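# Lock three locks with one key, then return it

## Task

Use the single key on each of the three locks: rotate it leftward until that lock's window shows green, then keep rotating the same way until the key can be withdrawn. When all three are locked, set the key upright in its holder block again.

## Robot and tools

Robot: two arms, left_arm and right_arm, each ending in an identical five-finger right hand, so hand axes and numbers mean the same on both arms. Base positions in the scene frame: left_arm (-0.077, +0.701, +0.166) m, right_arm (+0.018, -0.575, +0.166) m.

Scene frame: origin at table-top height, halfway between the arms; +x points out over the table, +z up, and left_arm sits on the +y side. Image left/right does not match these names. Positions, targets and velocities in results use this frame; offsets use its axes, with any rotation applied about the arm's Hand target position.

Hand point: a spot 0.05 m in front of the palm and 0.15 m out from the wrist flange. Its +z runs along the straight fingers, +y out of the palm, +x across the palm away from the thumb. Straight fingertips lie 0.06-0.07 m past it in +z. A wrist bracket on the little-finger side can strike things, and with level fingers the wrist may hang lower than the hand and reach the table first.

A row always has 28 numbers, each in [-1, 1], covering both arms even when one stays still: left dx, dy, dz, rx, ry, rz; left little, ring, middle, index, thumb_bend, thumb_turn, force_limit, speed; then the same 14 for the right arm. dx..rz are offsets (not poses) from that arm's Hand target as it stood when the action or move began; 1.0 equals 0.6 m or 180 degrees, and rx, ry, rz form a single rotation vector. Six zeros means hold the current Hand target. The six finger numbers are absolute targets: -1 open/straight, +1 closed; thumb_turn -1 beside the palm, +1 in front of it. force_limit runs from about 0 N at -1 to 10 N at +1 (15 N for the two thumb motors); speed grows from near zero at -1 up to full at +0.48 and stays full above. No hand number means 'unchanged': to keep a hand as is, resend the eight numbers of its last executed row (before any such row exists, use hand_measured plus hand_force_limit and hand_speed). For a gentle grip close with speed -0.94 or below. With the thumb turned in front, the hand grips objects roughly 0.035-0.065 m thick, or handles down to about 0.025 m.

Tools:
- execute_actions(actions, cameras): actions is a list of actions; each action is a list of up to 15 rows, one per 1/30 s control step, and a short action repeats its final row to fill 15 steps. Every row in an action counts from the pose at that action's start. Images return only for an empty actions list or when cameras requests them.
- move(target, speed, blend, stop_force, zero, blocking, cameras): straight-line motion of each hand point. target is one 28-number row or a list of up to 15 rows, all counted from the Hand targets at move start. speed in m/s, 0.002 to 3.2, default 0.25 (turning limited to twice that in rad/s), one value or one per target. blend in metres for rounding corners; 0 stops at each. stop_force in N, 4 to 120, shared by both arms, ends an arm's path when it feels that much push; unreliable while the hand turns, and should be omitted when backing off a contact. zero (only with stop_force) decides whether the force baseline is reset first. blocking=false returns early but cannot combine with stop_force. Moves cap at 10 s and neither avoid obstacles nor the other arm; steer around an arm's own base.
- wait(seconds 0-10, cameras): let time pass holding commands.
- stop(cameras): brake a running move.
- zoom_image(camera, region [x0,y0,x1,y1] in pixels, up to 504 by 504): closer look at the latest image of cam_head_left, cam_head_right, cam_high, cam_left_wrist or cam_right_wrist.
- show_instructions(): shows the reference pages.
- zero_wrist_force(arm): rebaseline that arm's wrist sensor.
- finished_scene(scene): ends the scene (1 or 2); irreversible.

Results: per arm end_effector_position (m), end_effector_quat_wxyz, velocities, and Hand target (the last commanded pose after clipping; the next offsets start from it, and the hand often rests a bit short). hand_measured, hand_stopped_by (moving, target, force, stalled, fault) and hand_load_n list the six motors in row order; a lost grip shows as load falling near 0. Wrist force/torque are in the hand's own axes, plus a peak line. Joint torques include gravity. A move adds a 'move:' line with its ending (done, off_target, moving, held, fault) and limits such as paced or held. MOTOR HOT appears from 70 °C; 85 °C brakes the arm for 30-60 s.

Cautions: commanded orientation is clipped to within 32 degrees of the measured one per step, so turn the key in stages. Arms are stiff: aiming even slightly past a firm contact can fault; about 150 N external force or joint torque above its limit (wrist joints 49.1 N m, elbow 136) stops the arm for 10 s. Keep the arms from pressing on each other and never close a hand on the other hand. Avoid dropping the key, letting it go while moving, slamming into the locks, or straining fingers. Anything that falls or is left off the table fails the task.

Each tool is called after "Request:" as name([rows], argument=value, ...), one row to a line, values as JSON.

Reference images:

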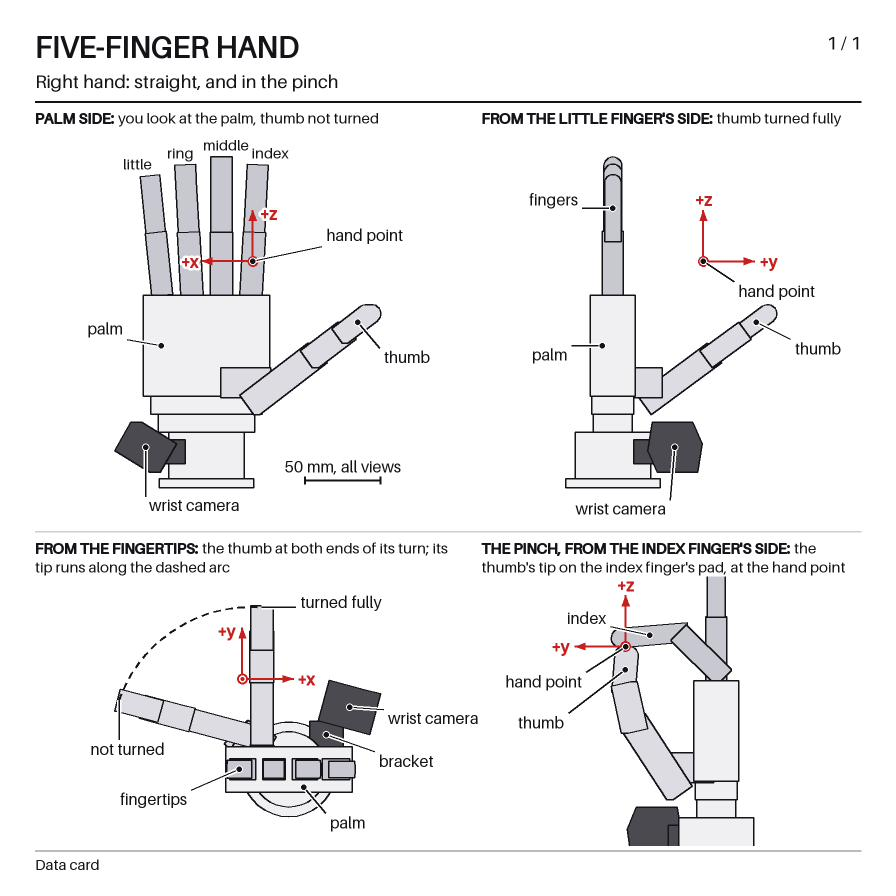

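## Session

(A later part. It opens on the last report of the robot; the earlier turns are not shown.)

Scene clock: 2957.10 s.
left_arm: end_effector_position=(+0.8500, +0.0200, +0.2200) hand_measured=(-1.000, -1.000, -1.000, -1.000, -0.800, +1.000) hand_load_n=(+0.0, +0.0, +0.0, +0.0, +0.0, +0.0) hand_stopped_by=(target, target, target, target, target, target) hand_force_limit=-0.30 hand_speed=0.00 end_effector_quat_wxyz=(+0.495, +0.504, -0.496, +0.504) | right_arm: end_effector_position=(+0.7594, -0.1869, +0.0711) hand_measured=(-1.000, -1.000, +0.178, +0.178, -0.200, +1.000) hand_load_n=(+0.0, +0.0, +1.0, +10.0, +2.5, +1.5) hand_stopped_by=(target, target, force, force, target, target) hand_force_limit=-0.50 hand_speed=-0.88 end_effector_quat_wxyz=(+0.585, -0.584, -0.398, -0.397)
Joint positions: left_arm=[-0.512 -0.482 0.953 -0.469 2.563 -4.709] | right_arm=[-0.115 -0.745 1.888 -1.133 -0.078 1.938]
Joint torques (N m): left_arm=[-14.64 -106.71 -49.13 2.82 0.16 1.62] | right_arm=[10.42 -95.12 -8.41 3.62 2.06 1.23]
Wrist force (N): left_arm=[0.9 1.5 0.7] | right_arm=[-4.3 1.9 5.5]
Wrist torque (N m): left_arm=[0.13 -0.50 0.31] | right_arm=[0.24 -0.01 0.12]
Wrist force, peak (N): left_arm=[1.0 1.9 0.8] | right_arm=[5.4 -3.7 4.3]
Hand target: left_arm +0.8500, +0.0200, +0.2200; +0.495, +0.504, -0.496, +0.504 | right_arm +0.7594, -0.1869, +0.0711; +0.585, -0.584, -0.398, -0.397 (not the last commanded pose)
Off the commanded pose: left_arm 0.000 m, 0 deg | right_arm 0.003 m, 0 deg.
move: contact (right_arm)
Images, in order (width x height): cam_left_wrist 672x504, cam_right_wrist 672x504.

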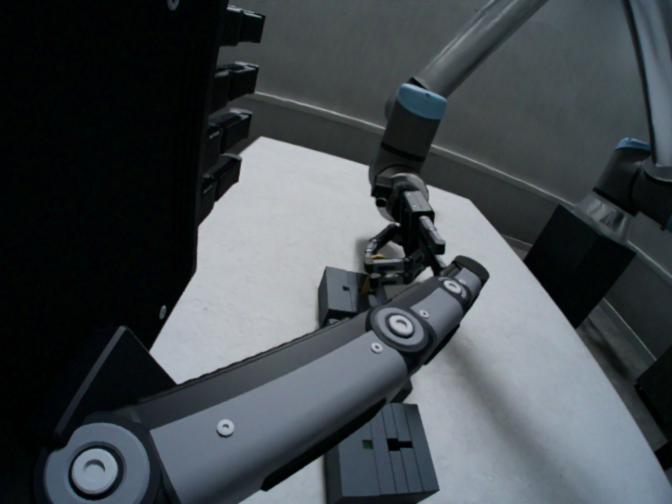

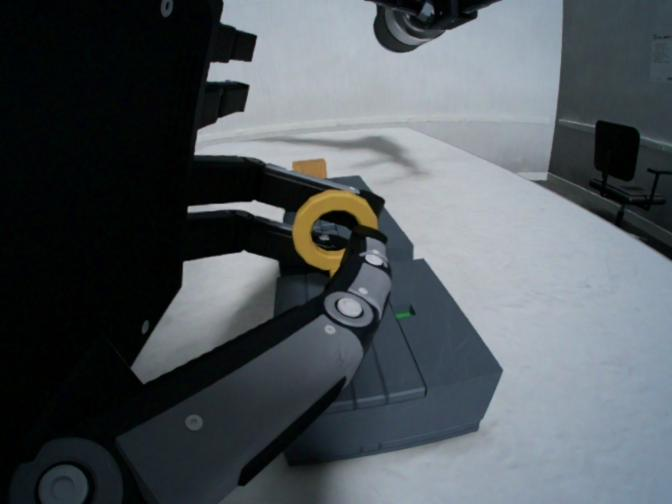

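Request:
move([
  [0,0,0,0,0,0,-1,-1,-1,-1,-0.8,1,-0.3,0,0,0,0.0002,0,0,0,-1,-1,-0.5,-0.5,-0.6,1,-0.5,-0.7],
  [0,0,0,0,0,0,-1,-1,-1,-1,-0.8,1,-0.3,0,-0.0783,0,0.0278,0,0,0,-1,-1,-0.5,-0.5,-0.6,1,-0.5,-0.7],
  [0,0,0,0,0,0,-1,-1,-1,-1,-0.8,1,-0.3,0,-0.0727,-0.0268,-0.0075,0,-0.12,0,-1,-1,-0.5,-0.5,-0.6,1,-0.5,-0.7],
], speed=[0.05,0.06,0.12], blend=[0,0,0], cameras=["cam_right_wrist","cam_left_wrist"])

Request:
zoom_image(camera="cam_right_wrist", region=[360, 160, 560, 310])

Request:
zoom_image(camera="cam_left_wrist", region=[320, 200, 440, 310])

Scene clock: 2995.00 s.
left_arm: end_effector_position=(+0.8500, +0.0200, +0.2200) hand_measured=(-1.000, -1.000, -1.000, -1.000, -0.800, +1.000) hand_load_n=(+0.0, +0.0, +0.0, +0.0, +0.0, +0.0) hand_stopped_by=(target, target, target, target, target, target) hand_force_limit=-0.30 hand_speed=0.00 end_effector_quat_wxyz=(+0.495, +0.504, -0.496, +0.504) | right_arm: end_effector_position=(+0.7158, -0.2030, +0.0666) hand_measured=(-1.000, -1.000, -0.500, -0.500, -0.600, +1.000) hand_load_n=(+0.0, +0.0, +0.0, +0.0, +0.5, +0.5) hand_stopped_by=(target, target, target, target, target, target) hand_force_limit=-0.50 hand_speed=-0.70 end_effector_quat_wxyz=(+0.500, -0.500, -0.500, -0.499)
Joint positions: left_arm=[-0.512 -0.482 0.953 -0.469 2.563 -4.709] | right_arm=[-0.148 -0.746 2.01 -1.269 -0.111 1.576]
Joint torques (N m): left_arm=[-13.46 -107.94 -49.09 2.88 0.2 1.52] | right_arm=[-13.72 -70.33 -21.43 3.98 -2.97 -2.04]
Wrist force (N): left_arm=[1.1 1.7 0.6] | right_arm=[-0.1 0.2 -0.4]
Wrist torque (N m): left_arm=[0.17 -0.52 0.32] | right_arm=[0.24 0.07 0.07]
Wrist force, peak (N): left_arm=[1.0 1.9 0.8] | right_arm=[-4.6 1.8 5.6]
Hand target: left_arm +0.8500, +0.0200, +0.2200; +0.495, +0.504, -0.496, +0.504 | right_arm +0.7158, -0.2030, +0.0666; +0.501, -0.500, -0.500, -0.500
Off the commanded pose: left_arm 0.000 m, 0 deg | right_arm 0.000 m, 0 deg.
move: done
Images, in order (width x height): cam_left_wrist 672x504, cam_right_wrist 672x504.

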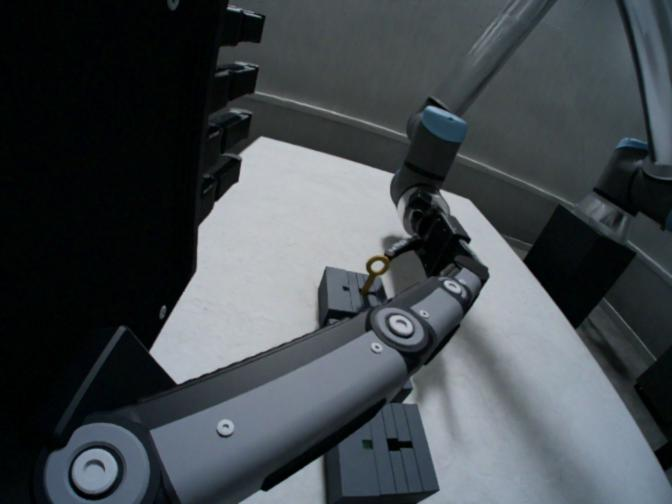

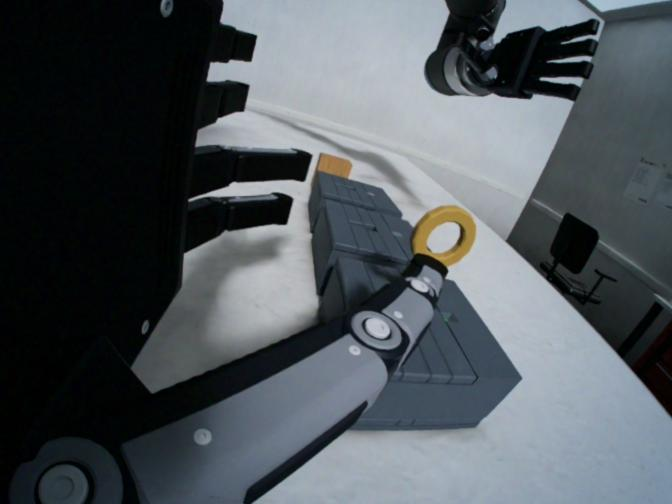

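Scaled by 2.520 from the camera's 672x504 image, which has a finer 960x720 frame.

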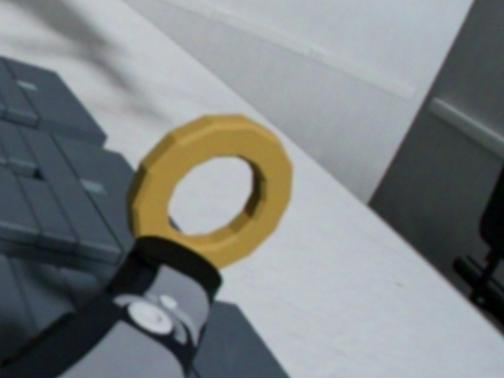

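Scaled by 4.200 from the camera's 672x504 image, which has a finer 960x720 frame.

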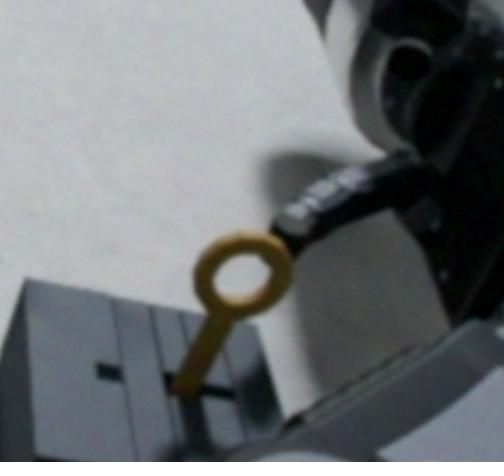

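Request:
move([
  [0,0,0,0,0,0,-1,-1,-1,-1,-0.8,1,-0.3,0,0,0,0,0,0,0,-1,-1,-0.5,-0.5,-0.2,1,-0.5,-0.5],
  [0,0,0,0,0,0,-1,-1,-1,-1,-0.8,1,-0.3,0,0.0725,0.0083,0,0,0,0,-1,-1,-0.5,-0.5,-0.2,1,-0.5,-0.5],
], speed=0.05, cameras=["cam_right_wrist"])

Request:
move(target=[0,0,0,0,0,0,-1,-1,-1,-1,-0.8,1,-0.3,0,0,0.0187,0,0,0,0,-1,-1,-0.5,-0.5,-0.2,1,-0.5,-0.5], speed=0.02, stop_force=4, cameras=["cam_right_wrist"])

Request:
zoom_image(camera="cam_right_wrist", region=[220, 170, 400, 310])

Scene clock: 3015.67 s.
left_arm: end_effector_position=(+0.8500, +0.0200, +0.2200) hand_measured=(-1.000, -1.000, -1.000, -1.000, -0.800, +1.000) hand_load_n=(+0.0, +0.0, +0.0, +0.0, +0.0, +0.5) hand_stopped_by=(target, target, target, target, target, target) hand_force_limit=-0.30 hand_speed=0.00 end_effector_quat_wxyz=(+0.495, +0.504, -0.496, +0.504) | right_arm: end_effector_position=(+0.7593, -0.1980, +0.0666) hand_measured=(-1.000, -1.000, -0.500, -0.500, -0.200, +1.000) hand_load_n=(+0.0, +0.0, +0.0, +0.0, +0.0, +0.0) hand_stopped_by=(target, target, target, target, target, target) hand_force_limit=-0.50 hand_speed=-0.50 end_effector_quat_wxyz=(+0.501, -0.500, -0.500, -0.500)
Joint positions: left_arm=[-0.512 -0.482 0.953 -0.469 2.563 -4.709] | right_arm=[-0.134 -0.719 1.918 -1.199 -0.096 1.571]
Joint torques (N m): left_arm=[-12.25 -107.4 -49.29 2.71 0.24 1.77] | right_arm=[19.18 -71.99 -24.43 3.66 3.14 -2.14]
Wrist force (N): left_arm=[0.9 1.6 0.6] | right_arm=[0.1 0.3 0.0]
Wrist torque (N m): left_arm=[0.16 -0.50 0.31] | right_arm=[0.21 0.01 0.07]
Wrist force, peak (N): left_arm=[1.1 1.9 0.8] | right_arm=[-0.2 0.6 -0.6]
Hand target: left_arm +0.8500, +0.0200, +0.2200; +0.495, +0.504, -0.496, +0.504 | right_arm +0.7593, -0.1980, +0.0666; +0.501, -0.500, -0.500, -0.500
Off the commanded pose: left_arm 0.000 m, 0 deg | right_arm 0.000 m, 0 deg.
move: done
Images, in order (width x height): cam_right_wrist 672x504.

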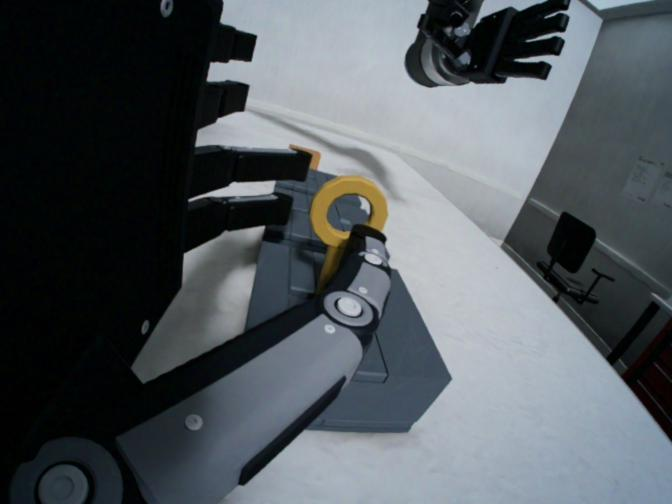

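Scene clock: 3017.10 s.
left_arm: end_effector_position=(+0.8500, +0.0200, +0.2200) hand_measured=(-1.000, -1.000, -1.000, -1.000, -0.800, +1.000) hand_load_n=(+0.0, +0.0, +0.0, +0.0, +0.0, +0.0) hand_stopped_by=(target, target, target, target, target, target) hand_force_limit=-0.30 hand_speed=0.00 end_effector_quat_wxyz=(+0.495, +0.504, -0.496, +0.504) | right_arm: end_effector_position=(+0.7593, -0.1868, +0.0666) hand_measured=(-1.000, -1.000, -0.500, -0.500, -0.200, +1.000) hand_load_n=(+0.0, +0.0, +0.0, +0.0, +0.0, +0.0) hand_stopped_by=(target, target, target, target, target, target) hand_force_limit=-0.50 hand_speed=-0.50 end_effector_quat_wxyz=(+0.501, -0.500, -0.500, -0.500)
Joint positions: left_arm=[-0.512 -0.482 0.953 -0.469 2.563 -4.709] | right_arm=[-0.117 -0.717 1.914 -1.194 -0.08 1.568]
Joint torques (N m): left_arm=[-12.46 -108.24 -48.73 2.83 0.34 1.31] | right_arm=[20.32 -70.39 -25.06 3.73 3.35 -2.63]
Wrist force (N): left_arm=[0.9 1.5 0.7] | right_arm=[0.0 0.5 -0.1]
Wrist torque (N m): left_arm=[0.13 -0.49 0.30] | right_arm=[0.25 0.02 0.08]
Wrist force, peak (N): left_arm=[1.2 1.6 1.0] | right_arm=[-0.1 0.6 0.1]
Hand target: left_arm +0.8500, +0.0200, +0.2200; +0.495, +0.504, -0.496, +0.504 | right_arm +0.7593, -0.1868, +0.0666; +0.501, -0.500, -0.500, -0.500
Off the commanded pose: left_arm 0.000 m, 0 deg | right_arm 0.000 m, 0 deg.
move: done
Images, in order (width x height): cam_right_wrist 672x504.

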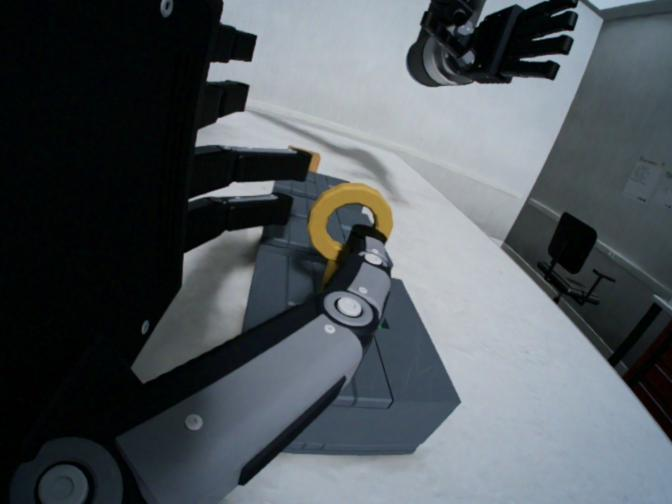

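Scaled by 2.800 from the camera's 672x504 image, which has a finer 960x720 frame.

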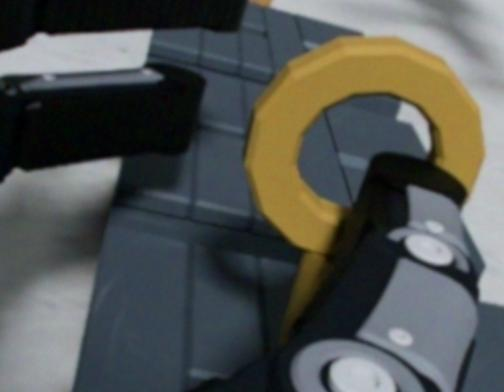

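Request:
execute_actions([
  [[0,0,0,0,0,0,-1,-1,-1,-1,-0.8,1,-0.3,0,0,0,0,0,0,0,-1,-1,0.75,0.75,-0.2,1,-0.3,-0.88]],
], cameras=["cam_right_wrist"])

Request:
zoom_image(camera="cam_right_wrist", region=[220, 170, 400, 310])

Scene clock: 3026.77 s.
left_arm: end_effector_position=(+0.8500, +0.0200, +0.2200) hand_measured=(-1.000, -1.000, -1.000, -1.000, -0.800, +1.000) hand_load_n=(+0.0, +0.0, +0.0, +0.0, +0.0, +0.0) hand_stopped_by=(target, target, target, target, target, target) hand_force_limit=-0.30 hand_speed=0.00 end_effector_quat_wxyz=(+0.495, +0.504, -0.496, +0.504) | right_arm: end_effector_position=(+0.7593, -0.1867, +0.0666) hand_measured=(-1.000, -1.000, +0.200, +0.166, -0.200, +1.000) hand_load_n=(+0.0, +0.0, +5.5, +6.5, +2.5, +0.5) hand_stopped_by=(target, target, force, force, target, target) hand_force_limit=-0.30 hand_speed=-0.88 end_effector_quat_wxyz=(+0.501, -0.500, -0.500, -0.500)
Joint positions: left_arm=[-0.512 -0.482 0.953 -0.469 2.563 -4.709] | right_arm=[-0.117 -0.717 1.914 -1.194 -0.08 1.568]
Joint torques (N m): left_arm=[-12.48 -106.86 -48.33 2.82 0.16 1.16] | right_arm=[12.74 -71.53 -22.42 3.64 2.94 -2.32]
Wrist force (N): left_arm=[0.9 1.6 0.7] | right_arm=[-0.3 2.1 4.5]
Wrist torque (N m): left_arm=[0.15 -0.50 0.30] | right_arm=[0.26 -0.02 0.10]
Wrist force, peak (N): left_arm=[1.2 1.7 1.0] | right_arm=[-0.4 1.4 5.8]
Hand target: left_arm +0.8500, +0.0200, +0.2200; +0.495, +0.504, -0.496, +0.504 | right_arm +0.7593, -0.1868, +0.0666; +0.501, -0.500, -0.500, -0.500
Off the commanded pose: left_arm 0.000 m, 0 deg | right_arm 0.000 m, 0 deg.
Images, in order (width x height): cam_right_wrist 672x504.

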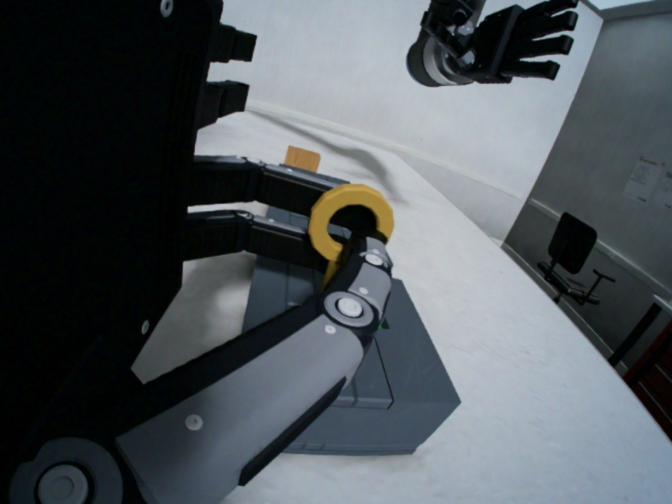

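Scaled by 2.800 from the camera's 672x504 image, which has a finer 960x720 frame.

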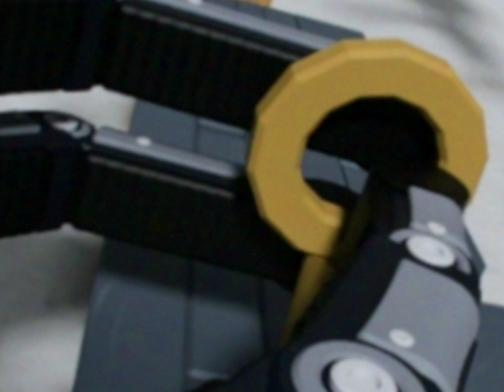

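Request:
move(target=[0,0,0,0,0,0,-1,-1,-1,-1,-0.8,1,-0.3,0,0.0003,0.0003,0,0,0,0,-1,-1,0.75,0.75,-0.2,1,-0.3,-0.88], speed=0.01)

Request:
move(target=[0,0,0,0,0,0,-1,-1,-1,-1,-0.8,1,-0.3,0,0,0,0.025,0,0,0,-1,-1,0.75,0.75,-0.2,1,-0.3,-0.88], speed=0.015, stop_force=6, cameras=["cam_right_wrist"])

Request:
zoom_image(camera="cam_right_wrist", region=[220, 170, 400, 310])

Scene clock: 3037.00 s.
left_arm: end_effector_position=(+0.8500, +0.0200, +0.2200) hand_measured=(-1.000, -1.000, -1.000, -1.000, -0.800, +1.000) hand_load_n=(+0.0, +0.0, +0.0, -0.5, +0.0, +0.0) hand_stopped_by=(target, target, target, target, target, target) hand_force_limit=-0.30 hand_speed=0.00 end_effector_quat_wxyz=(+0.495, +0.504, -0.496, +0.504) | right_arm: end_effector_position=(+0.7595, -0.1866, +0.0666) hand_measured=(-1.000, -1.000, +0.200, +0.166, -0.200, +1.000) hand_load_n=(+0.0, +0.0, +4.5, +7.0, +2.0, +0.0) hand_stopped_by=(target, target, force, force, target, target) hand_force_limit=-0.30 hand_speed=-0.88 end_effector_quat_wxyz=(+0.501, -0.500, -0.500, -0.500)
Joint positions: left_arm=[-0.512 -0.482 0.953 -0.469 2.563 -4.709] | right_arm=[-0.117 -0.717 1.913 -1.193 -0.08 1.568]
Joint torques (N m): left_arm=[-11.82 -108.27 -48.47 2.89 0.26 1.1] | right_arm=[19.25 -71.86 -25.41 3.6 3.27 -0.47]
Wrist force (N): left_arm=[1.0 1.4 0.6] | right_arm=[-0.2 -0.4 2.1]
Wrist torque (N m): left_arm=[0.13 -0.51 0.31] | right_arm=[0.20 0.00 0.09]
Wrist force, peak (N): left_arm=[1.3 1.9 0.6] | right_arm=[-0.9 2.0 4.8]
Hand target: left_arm +0.8500, +0.0200, +0.2200; +0.495, +0.504, -0.496, +0.504 | right_arm +0.7594, -0.1866, +0.0666; +0.501, -0.500, -0.500, -0.500
Off the commanded pose: left_arm 0.000 m, 0 deg | right_arm 0.000 m, 0 deg.
move: done

Scene clock: 3038.87 s.
left_arm: end_effector_position=(+0.8500, +0.0200, +0.2200) hand_measured=(-1.000, -1.000, -1.000, -1.000, -0.800, +1.000) hand_load_n=(+0.0, +0.0, +0.0, +0.0, +0.0, +0.0) hand_stopped_by=(target, target, target, target, target, target) hand_force_limit=-0.30 hand_speed=0.00 end_effector_quat_wxyz=(+0.495, +0.504, -0.496, +0.504) | right_arm: end_effector_position=(+0.7594, -0.1866, +0.0816) hand_measured=(-1.000, -1.000, +0.200, +0.166, -0.200, +1.000) hand_load_n=(+0.0, +0.0, +3.0, +6.5, +3.0, +1.0) hand_stopped_by=(target, target, force, force, target, target) hand_force_limit=-0.30 hand_speed=-0.88 end_effector_quat_wxyz=(+0.501, -0.500, -0.500, -0.500)
Joint positions: left_arm=[-0.512 -0.482 0.953 -0.469 2.563 -4.709] | right_arm=[-0.117 -0.741 1.919 -1.175 -0.079 1.568]
Joint torques (N m): left_arm=[-10.72 -106.61 -49.16 2.66 0.34 0.95] | right_arm=[16.37 -88.32 -26.38 3.63 1.69 -2.64]
Wrist force (N): left_arm=[0.9 1.5 0.8] | right_arm=[-0.6 0.4 0.5]
Wrist torque (N m): left_arm=[0.13 -0.49 0.29] | right_arm=[0.21 0.05 0.09]
Wrist force, peak (N): left_arm=[1.1 1.8 0.5] | right_arm=[-3.4 0.0 0.5]
Hand target: left_arm +0.8500, +0.0200, +0.2200; +0.495, +0.504, -0.496, +0.504 | right_arm +0.7594, -0.1866, +0.0816; +0.501, -0.500, -0.500, -0.500
Off the commanded pose: left_arm 0.000 m, 0 deg | right_arm 0.000 m, 0 deg.
move: done
Images, in order (width x height): cam_right_wrist 672x504.

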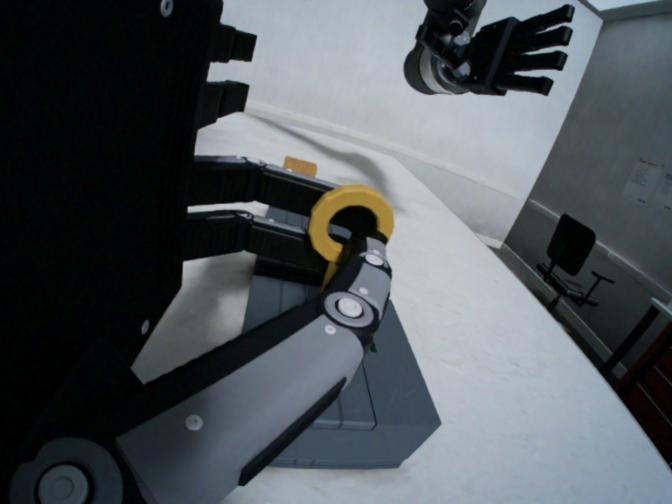

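Scaled by 2.800 from the camera's 672x504 image, which has a finer 960x720 frame.

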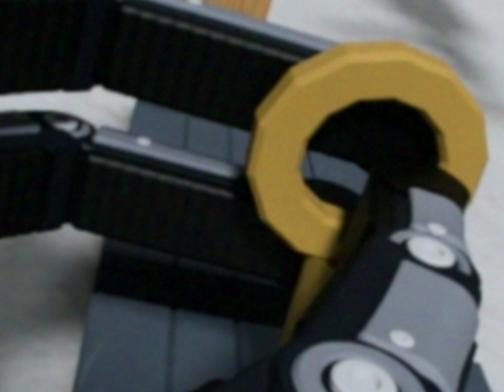

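Request:
move([
  [0,0,0,0,0,0,-1,-1,-1,-1,-0.8,1,-0.3,0,0,0,0.085,0,0,0,-1,-1,0.75,0.75,-0.2,1,-0.3,-0.88],
], speed=0.02, stop_force=6, cameras=["cam_right_wrist", "cam_left_wrist"])

Request:
zoom_image(camera="cam_right_wrist", region=[220, 170, 400, 310])

Request:
zoom_image(camera="cam_right_wrist", region=[360, 160, 560, 310])

Scene clock: 3088.73 s.
left_arm: end_effector_position=(+0.8500, +0.0200, +0.2200) hand_measured=(-1.000, -1.000, -1.000, -1.000, -0.800, +1.000) hand_load_n=(+0.0, +0.0, +0.0, +0.0, +0.0, +0.0) hand_stopped_by=(target, target, target, target, target, target) hand_force_limit=-0.30 hand_speed=0.00 end_effector_quat_wxyz=(+0.495, +0.504, -0.496, +0.504) | right_arm: end_effector_position=(+0.7595, -0.1866, +0.1326) hand_measured=(-1.000, -1.000, +0.200, +0.166, -0.200, +1.000) hand_load_n=(+0.0, +0.5, +3.5, +5.0, +4.0, +0.5) hand_stopped_by=(target, target, force, force, target, target) hand_force_limit=-0.30 hand_speed=-0.88 end_effector_quat_wxyz=(+0.501, -0.500, -0.500, -0.500)
Joint positions: left_arm=[-0.512 -0.482 0.953 -0.469 2.563 -4.709] | right_arm=[-0.117 -0.822 1.933 -1.108 -0.08 1.568]
Joint torques (N m): left_arm=[-12.54 -107.48 -48.88 2.71 0.22 0.93] | right_arm=[7.22 -75.17 -27.12 3.58 1.96 -2.6]
Wrist force (N): left_arm=[0.8 1.5 0.6] | right_arm=[-0.6 0.2 0.2]
Wrist torque (N m): left_arm=[0.15 -0.47 0.30] | right_arm=[0.18 0.03 0.12]
Wrist force, peak (N): left_arm=[1.3 1.9 0.7] | right_arm=[-1.2 0.1 0.9]
Hand target: left_arm +0.8500, +0.0200, +0.2200; +0.495, +0.504, -0.496, +0.504 | right_arm +0.7594, -0.1866, +0.1326; +0.501, -0.500, -0.500, -0.500
Off the commanded pose: left_arm 0.000 m, 0 deg | right_arm 0.000 m, 0 deg.
move: done
Images, in order (width x height): cam_left_wrist 672x504, cam_right_wrist 672x504.

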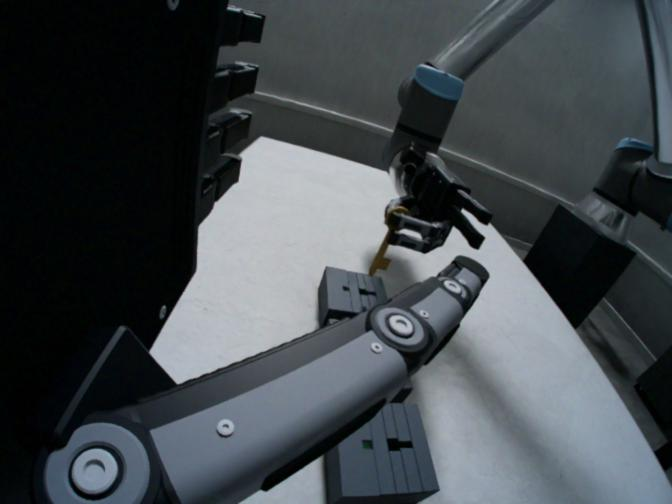

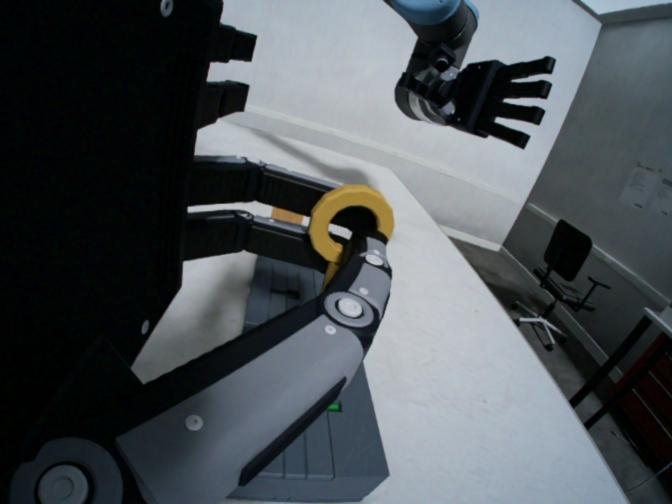

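Scaled by 2.800 from the camera's 672x504 image, which has a finer 960x720 frame.

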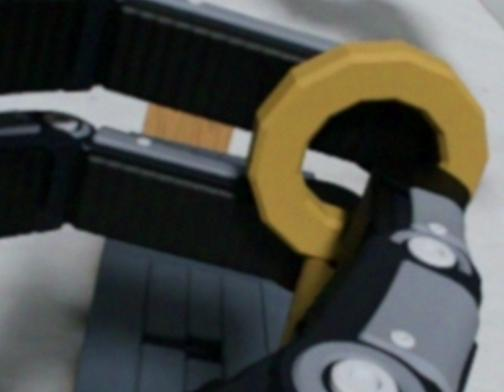

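Scaled by 2.520 from the camera's 672x504 image, which has a finer 960x720 frame.

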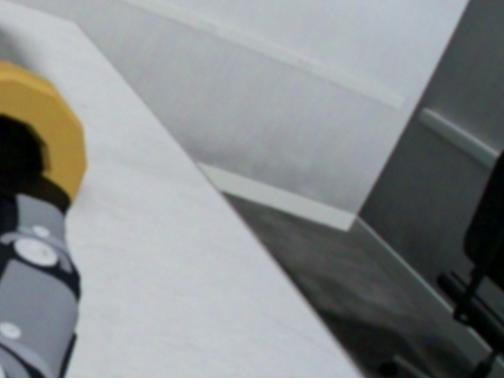

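Request:
move([
  [0,0.53,0,0,0,0,-1,-1,-1,-1,-0.8,1,-0.3,0,0,0,0.03,0,0,0,-1,-1,0.75,0.75,-0.2,1,-0.3,-0.88],
  [0,0.53,0,0,0,0,-1,-1,-1,-1,-0.8,1,-0.3,0,-0.044,0.503,0.03,0,0,0,-1,-1,0.75,0.75,-0.2,1,-0.3,-0.88],
], speed=[0.2, 0.15], blend=[0.02, 0], cameras=["cam_right_wrist", "cam_left_wrist", "cam_head_left"])

Request:
zoom_image(camera="cam_right_wrist", region=[220, 170, 400, 310])

Request:
zoom_image(camera="cam_left_wrist", region=[330, 200, 530, 350])

Scene clock: 3111.17 s.
left_arm: end_effector_position=(+0.8500, +0.3380, +0.2200) hand_measured=(-1.000, -1.000, -1.000, -1.000, -0.800, +1.000) hand_load_n=(+0.0, +0.0, +0.0, +0.0, +0.0, +0.0) hand_stopped_by=(target, target, target, target, target, target) hand_force_limit=-0.30 hand_speed=0.00 end_effector_quat_wxyz=(+0.495, +0.504, -0.496, +0.504) | right_arm: end_effector_position=(+0.7331, +0.1151, +0.1506) hand_measured=(-1.000, -1.000, +0.200, +0.166, -0.200, +1.000) hand_load_n=(+0.0, +0.0, +3.5, +5.0, +4.0, +1.0) hand_stopped_by=(target, target, force, force, target, target) hand_force_limit=-0.30 hand_speed=-0.88 end_effector_quat_wxyz=(+0.501, -0.500, -0.500, -0.500)
Joint positions: left_arm=[-0.224 -0.608 1.214 -0.602 2.852 -4.708] | right_arm=[0.309 -0.772 1.745 -0.974 0.346 1.572]
Joint torques (N m): left_arm=[7.27 -117.45 -22.41 -4.68 2.2 -2.19] | right_arm=[18.34 -83.14 -32.41 1.59 3.68 -2.5]
Wrist force (N): left_arm=[1.1 0.6 0.5] | right_arm=[-0.3 0.7 -0.2]
Wrist torque (N m): left_arm=[-0.03 -0.48 0.23] | right_arm=[0.25 0.04 0.14]
Wrist force, peak (N): left_arm=[0.8 2.0 2.3] | right_arm=[-0.8 0.4 0.9]
Hand target: left_arm +0.8500, +0.3380, +0.2200; +0.495, +0.504, -0.496, +0.504 | right_arm +0.7330, +0.1152, +0.1506; +0.501, -0.500, -0.500, -0.500
Off the commanded pose: left_arm 0.000 m, 0 deg | right_arm 0.000 m, 0 deg.
move: done
Images, in order (width x height): cam_head_left 672x504, cam_left_wrist 672x504, cam_right_wrist 672x504.

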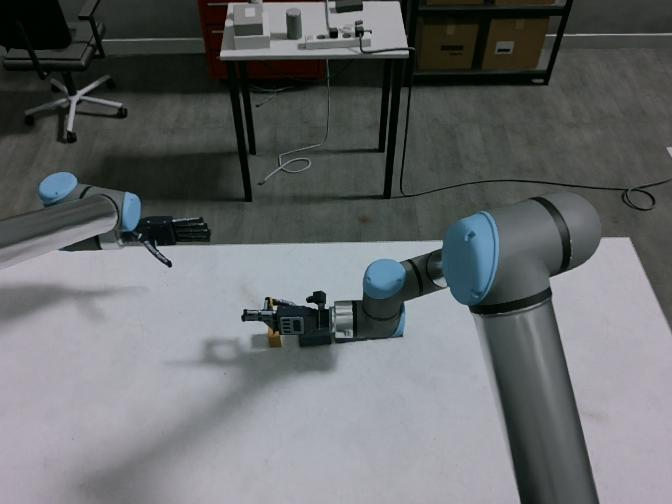

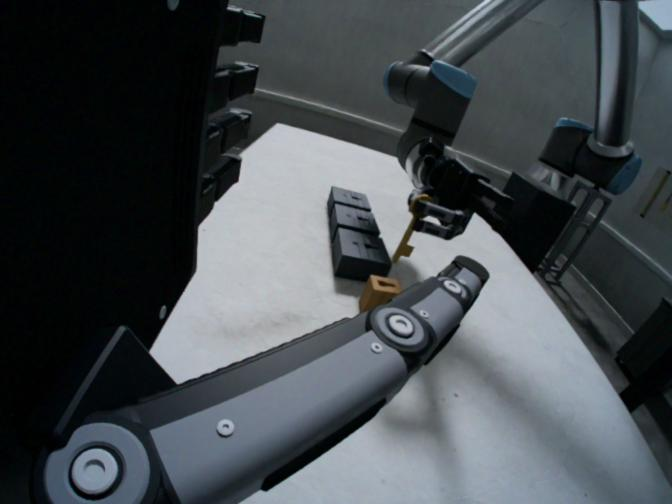

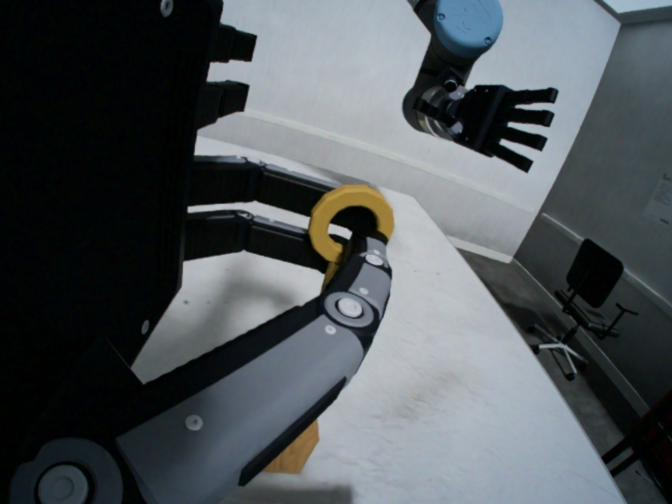

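Scaled by 2.800 from the camera's 672x504 image, which has a finer 960x720 frame.

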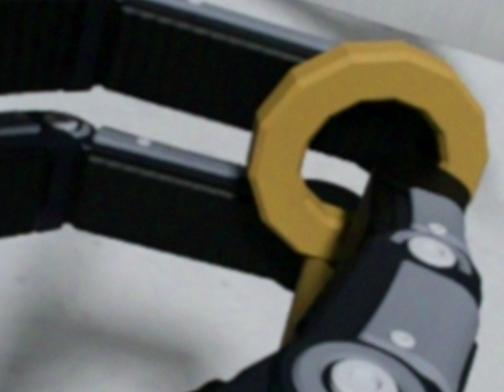

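Scaled by 2.520 from the camera's 672x504 image, which has a finer 960x720 frame.

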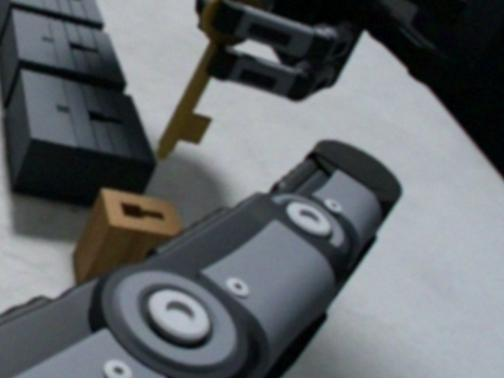

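Request:
move([
  [0,0,0,0,0,0,-1,-1,-1,-1,-0.8,1,-0.3,0,0,0,-0.0577,0,0,0,-1,-1,0.75,0.75,-0.2,1,-0.3,-0.88],
], speed=0.04, stop_force=5, cameras=["cam_right_wrist", "cam_left_wrist"])

Request:
zoom_image(camera="cam_left_wrist", region=[340, 220, 440, 295])

Request:
zoom_image(camera="cam_right_wrist", region=[230, 220, 370, 325])

Scene clock: 3123.20 s.
left_arm: end_effector_position=(+0.8500, +0.3380, +0.2200) hand_measured=(-1.000, -1.000, -1.000, -1.000, -0.800, +1.000) hand_load_n=(+0.0, +0.0, +0.0, +0.0, +0.0, +0.0) hand_stopped_by=(target, target, target, target, target, target) hand_force_limit=-0.30 hand_speed=0.00 end_effector_quat_wxyz=(+0.495, +0.504, -0.496, +0.504) | right_arm: end_effector_position=(+0.7330, +0.1152, +0.1159) hand_measured=(-1.000, -1.000, +0.200, +0.166, -0.200, +1.000) hand_load_n=(+0.0, +0.0, +3.5, +5.0, +4.0, +1.0) hand_stopped_by=(target, target, force, force, target, target) hand_force_limit=-0.30 hand_speed=-0.88 end_effector_quat_wxyz=(+0.501, -0.500, -0.500, -0.500)
Joint positions: left_arm=[-0.224 -0.608 1.214 -0.602 2.852 -4.708] | right_arm=[0.309 -0.724 1.739 -1.016 0.347 1.572]
Joint torques (N m): left_arm=[8.08 -117.28 -22.41 -4.53 2.21 -2.58] | right_arm=[14.59 -80.42 -31.55 -4.57 2.21 2.45]
Wrist force (N): left_arm=[1.3 0.7 0.6] | right_arm=[-0.6 0.2 -0.1]
Wrist torque (N m): left_arm=[-0.01 -0.51 0.24] | right_arm=[0.18 0.06 0.08]
Wrist force, peak (N): left_arm=[1.5 0.9 0.7] | right_arm=[-1.1 0.3 0.0]
Hand target: left_arm +0.8500, +0.3380, +0.2200; +0.495, +0.504, -0.496, +0.504 | right_arm +0.7330, +0.1152, +0.1159; +0.501, -0.500, -0.500, -0.500
Off the commanded pose: left_arm 0.000 m, 0 deg | right_arm 0.000 m, 0 deg.
move: done
Images, in order (width x height): cam_left_wrist 672x504, cam_right_wrist 672x504.

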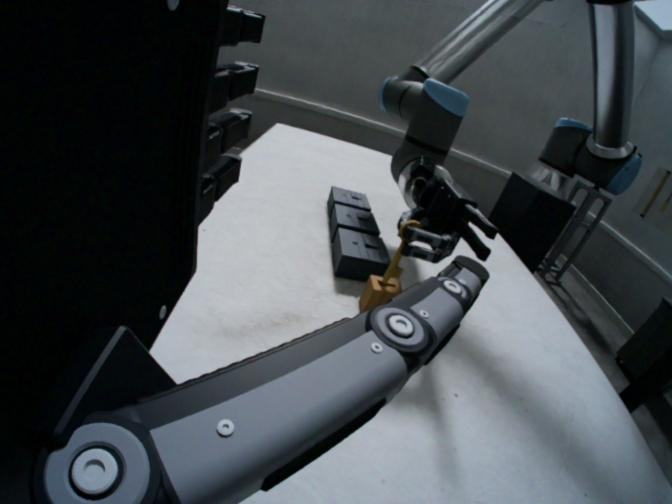

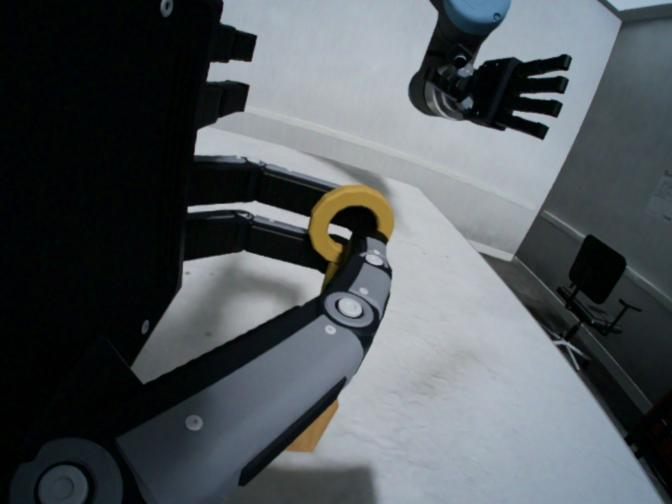

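Scaled by 5.040 from the camera's 672x504 image, which has a finer 960x720 frame.

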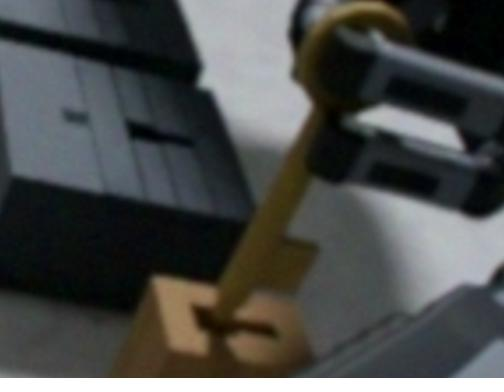

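Scaled by 3.600 from the camera's 672x504 image, which has a finer 960x720 frame.

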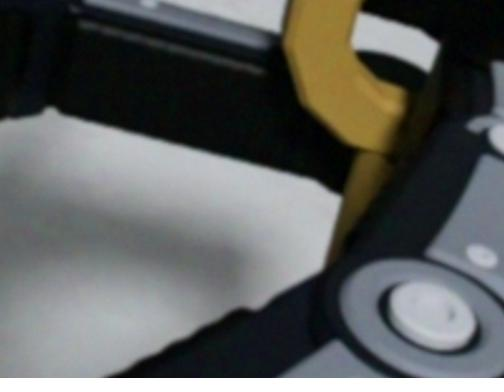

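Request:
zoom_image(camera="cam_left_wrist", region=[366, 264, 406, 294])

Request:
zoom_image(camera="cam_right_wrist", region=[270, 380, 360, 450])

Scaled by 12.600 from the camera's 672x504 image, which has a finer 960x720 frame.

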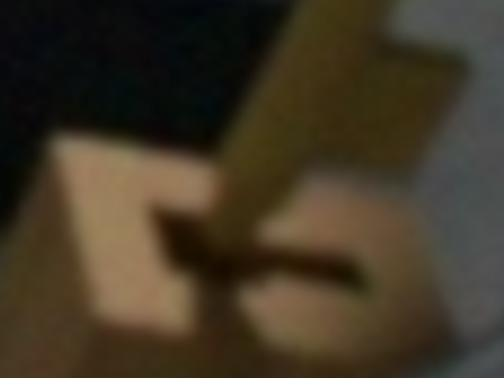

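Scaled by 5.600 from the camera's 672x504 image, which has a finer 960x720 frame.

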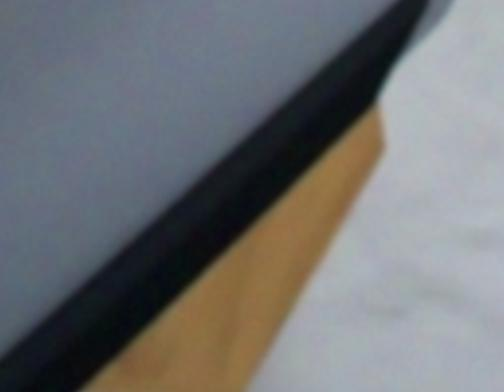

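Request:
move([
  [0,0,0,0,0,0,-1,-1,-1,-1,-0.8,1,-0.3,0,0,0,-0.016,0,0,0,-1,-1,0.75,0.75,-0.2,1,-0.3,-0.88],
], speed=0.015, stop_force=4, cameras=["cam_right_wrist", "cam_left_wrist"])

Request:
zoom_image(camera="cam_left_wrist", region=[366, 264, 406, 294])

Request:
zoom_image(camera="cam_right_wrist", region=[220, 170, 400, 310])

Scene clock: 3146.83 s.
left_arm: end_effector_position=(+0.8500, +0.3380, +0.2200) hand_measured=(-1.000, -1.000, -1.000, -1.000, -0.800, +1.000) hand_load_n=(+0.5, +0.0, +0.0, +0.0, +0.0, +0.5) hand_stopped_by=(target, target, target, target, target, target) hand_force_limit=-0.30 hand_speed=0.00 end_effector_quat_wxyz=(+0.495, +0.504, -0.496, +0.504) | right_arm: end_effector_position=(+0.7330, +0.1152, +0.1064) hand_measured=(-1.000, -1.000, +0.200, +0.166, -0.200, +1.000) hand_load_n=(+0.0, +0.0, +4.5, +4.0, +4.0, +0.5) hand_stopped_by=(target, target, force, force, target, target) hand_force_limit=-0.30 hand_speed=-0.88 end_effector_quat_wxyz=(+0.501, -0.500, -0.500, -0.500)
Joint positions: left_arm=[-0.224 -0.608 1.214 -0.602 2.852 -4.708] | right_arm=[0.309 -0.71 1.736 -1.027 0.347 1.572]
Joint torques (N m): left_arm=[6.34 -116.93 -22.47 -4.77 2.24 -2.27] | right_arm=[14.02 -80.13 -31.13 -4.09 2.52 1.26]
Wrist force (N): left_arm=[1.3 0.8 0.6] | right_arm=[0.0 0.3 -0.5]
Wrist torque (N m): left_arm=[-0.01 -0.51 0.24] | right_arm=[0.18 0.05 0.07]
Wrist force, peak (N): left_arm=[1.4 0.8 0.9] | right_arm=[-0.8 0.7 -0.3]
Hand target: left_arm +0.8500, +0.3380, +0.2200; +0.495, +0.504, -0.496, +0.504 | right_arm +0.7330, +0.1152, +0.1063; +0.501, -0.500, -0.500, -0.500
Off the commanded pose: left_arm 0.000 m, 0 deg | right_arm 0.000 m, 0 deg.
move: done
Images, in order (width x height): cam_left_wrist 672x504, cam_right_wrist 672x504.

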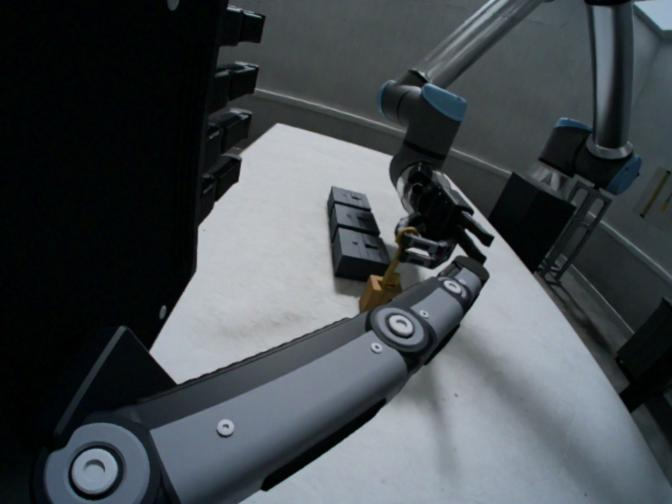

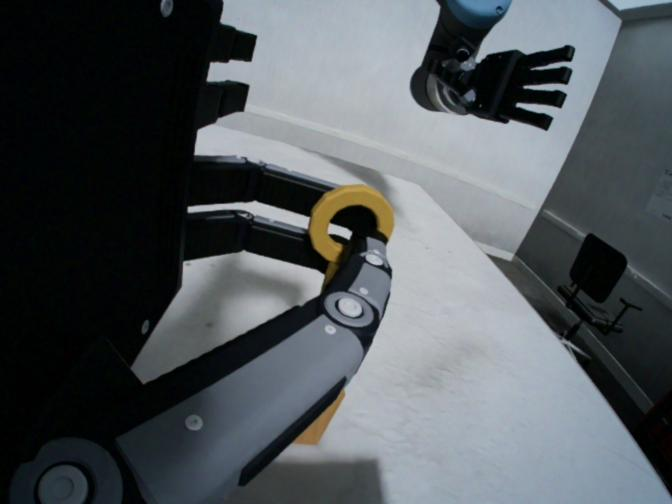

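Scaled by 12.600 from the camera's 672x504 image, which has a finer 960x720 frame.

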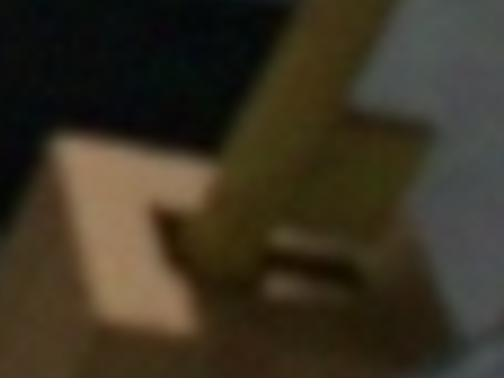

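Scaled by 2.800 from the camera's 672x504 image, which has a finer 960x720 frame.

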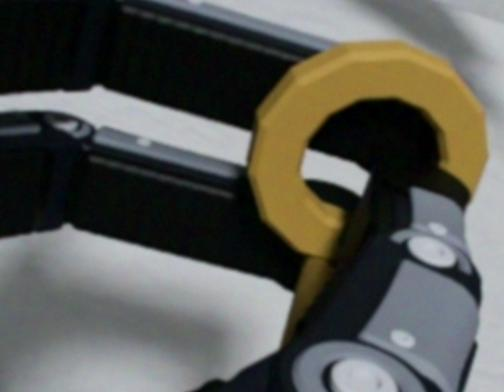

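Request:
move([
  [0,0,0,0,0,0,-1,-1,-1,-1,-0.8,1,-0.3,0,0,0,-0.02,0,0,0,-1,-1,0.75,0.75,-0.2,1,-0.3,-0.88],
], speed=0.015, stop_force=4, cameras=["cam_right_wrist", "cam_left_wrist"])

Request:
zoom_image(camera="cam_left_wrist", region=[366, 264, 406, 294])

Request:
zoom_image(camera="cam_right_wrist", region=[220, 170, 400, 310])

Scene clock: 3158.90 s.
left_arm: end_effector_position=(+0.8500, +0.3380, +0.2200) hand_measured=(-1.000, -1.000, -1.000, -1.000, -0.800, +1.000) hand_load_n=(+0.0, +0.0, +0.0, +0.0, +0.0, +0.5) hand_stopped_by=(target, target, target, target, target, target) hand_force_limit=-0.30 hand_speed=0.00 end_effector_quat_wxyz=(+0.495, +0.504, -0.496, +0.504) | right_arm: end_effector_position=(+0.7330, +0.1152, +0.0943) hand_measured=(-1.000, -1.000, +0.200, +0.166, -0.200, +1.000) hand_load_n=(+0.0, +0.0, +5.5, +3.0, +3.5, +0.0) hand_stopped_by=(target, target, force, force, target, target) hand_force_limit=-0.30 hand_speed=-0.88 end_effector_quat_wxyz=(+0.501, -0.500, -0.500, -0.500)
Joint positions: left_arm=[-0.224 -0.608 1.214 -0.602 2.852 -4.708] | right_arm=[0.309 -0.693 1.733 -1.041 0.347 1.572]
Joint torques (N m): left_arm=[7.5 -116.66 -23.23 -4.62 2.15 -2.26] | right_arm=[11.05 -80.89 -30.67 -4.13 2.54 2.31]
Wrist force (N): left_arm=[1.0 0.8 0.7] | right_arm=[-0.6 0.5 -1.2]
Wrist torque (N m): left_arm=[-0.02 -0.48 0.23] | right_arm=[0.21 0.04 0.06]
Wrist force, peak (N): left_arm=[1.5 0.7 0.7] | right_arm=[0.9 0.5 -1.3]
Hand target: left_arm +0.8500, +0.3380, +0.2200; +0.495, +0.504, -0.496, +0.504 | right_arm +0.7330, +0.1152, +0.0943; +0.501, -0.500, -0.500, -0.500
Off the commanded pose: left_arm 0.000 m, 0 deg | right_arm 0.000 m, 0 deg.
move: done
Images, in order (width x height): cam_left_wrist 672x504, cam_right_wrist 672x504.

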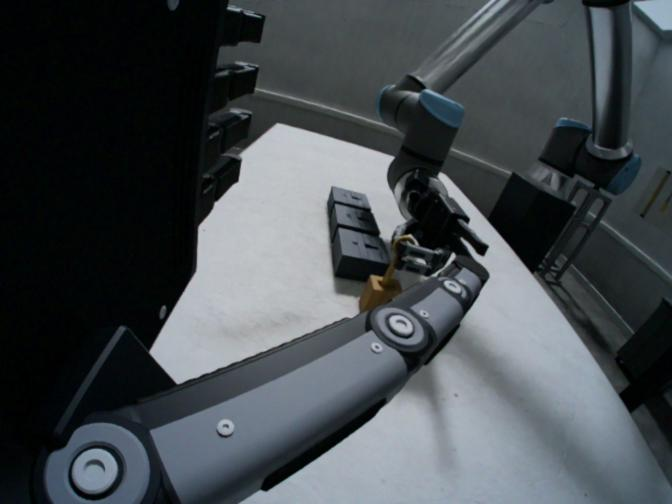

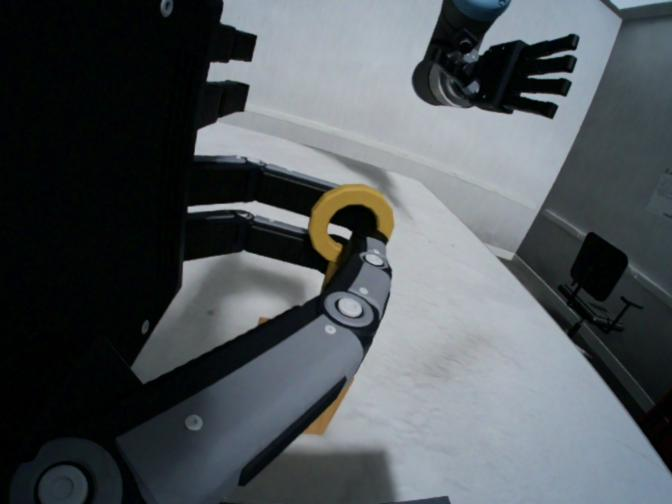

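Scaled by 12.600 from the camera's 672x504 image, which has a finer 960x720 frame.

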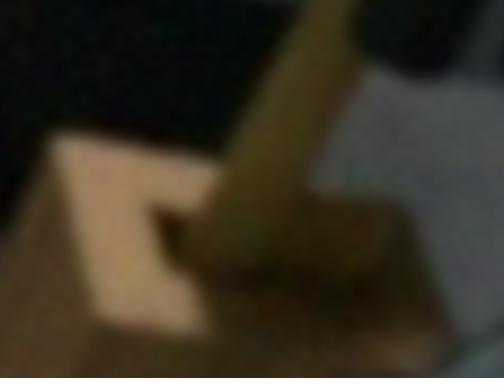

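Scaled by 2.800 from the camera's 672x504 image, which has a finer 960x720 frame.

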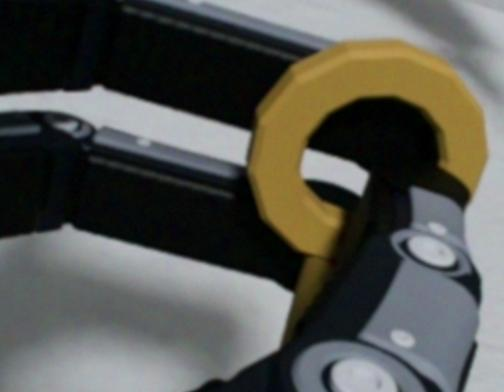

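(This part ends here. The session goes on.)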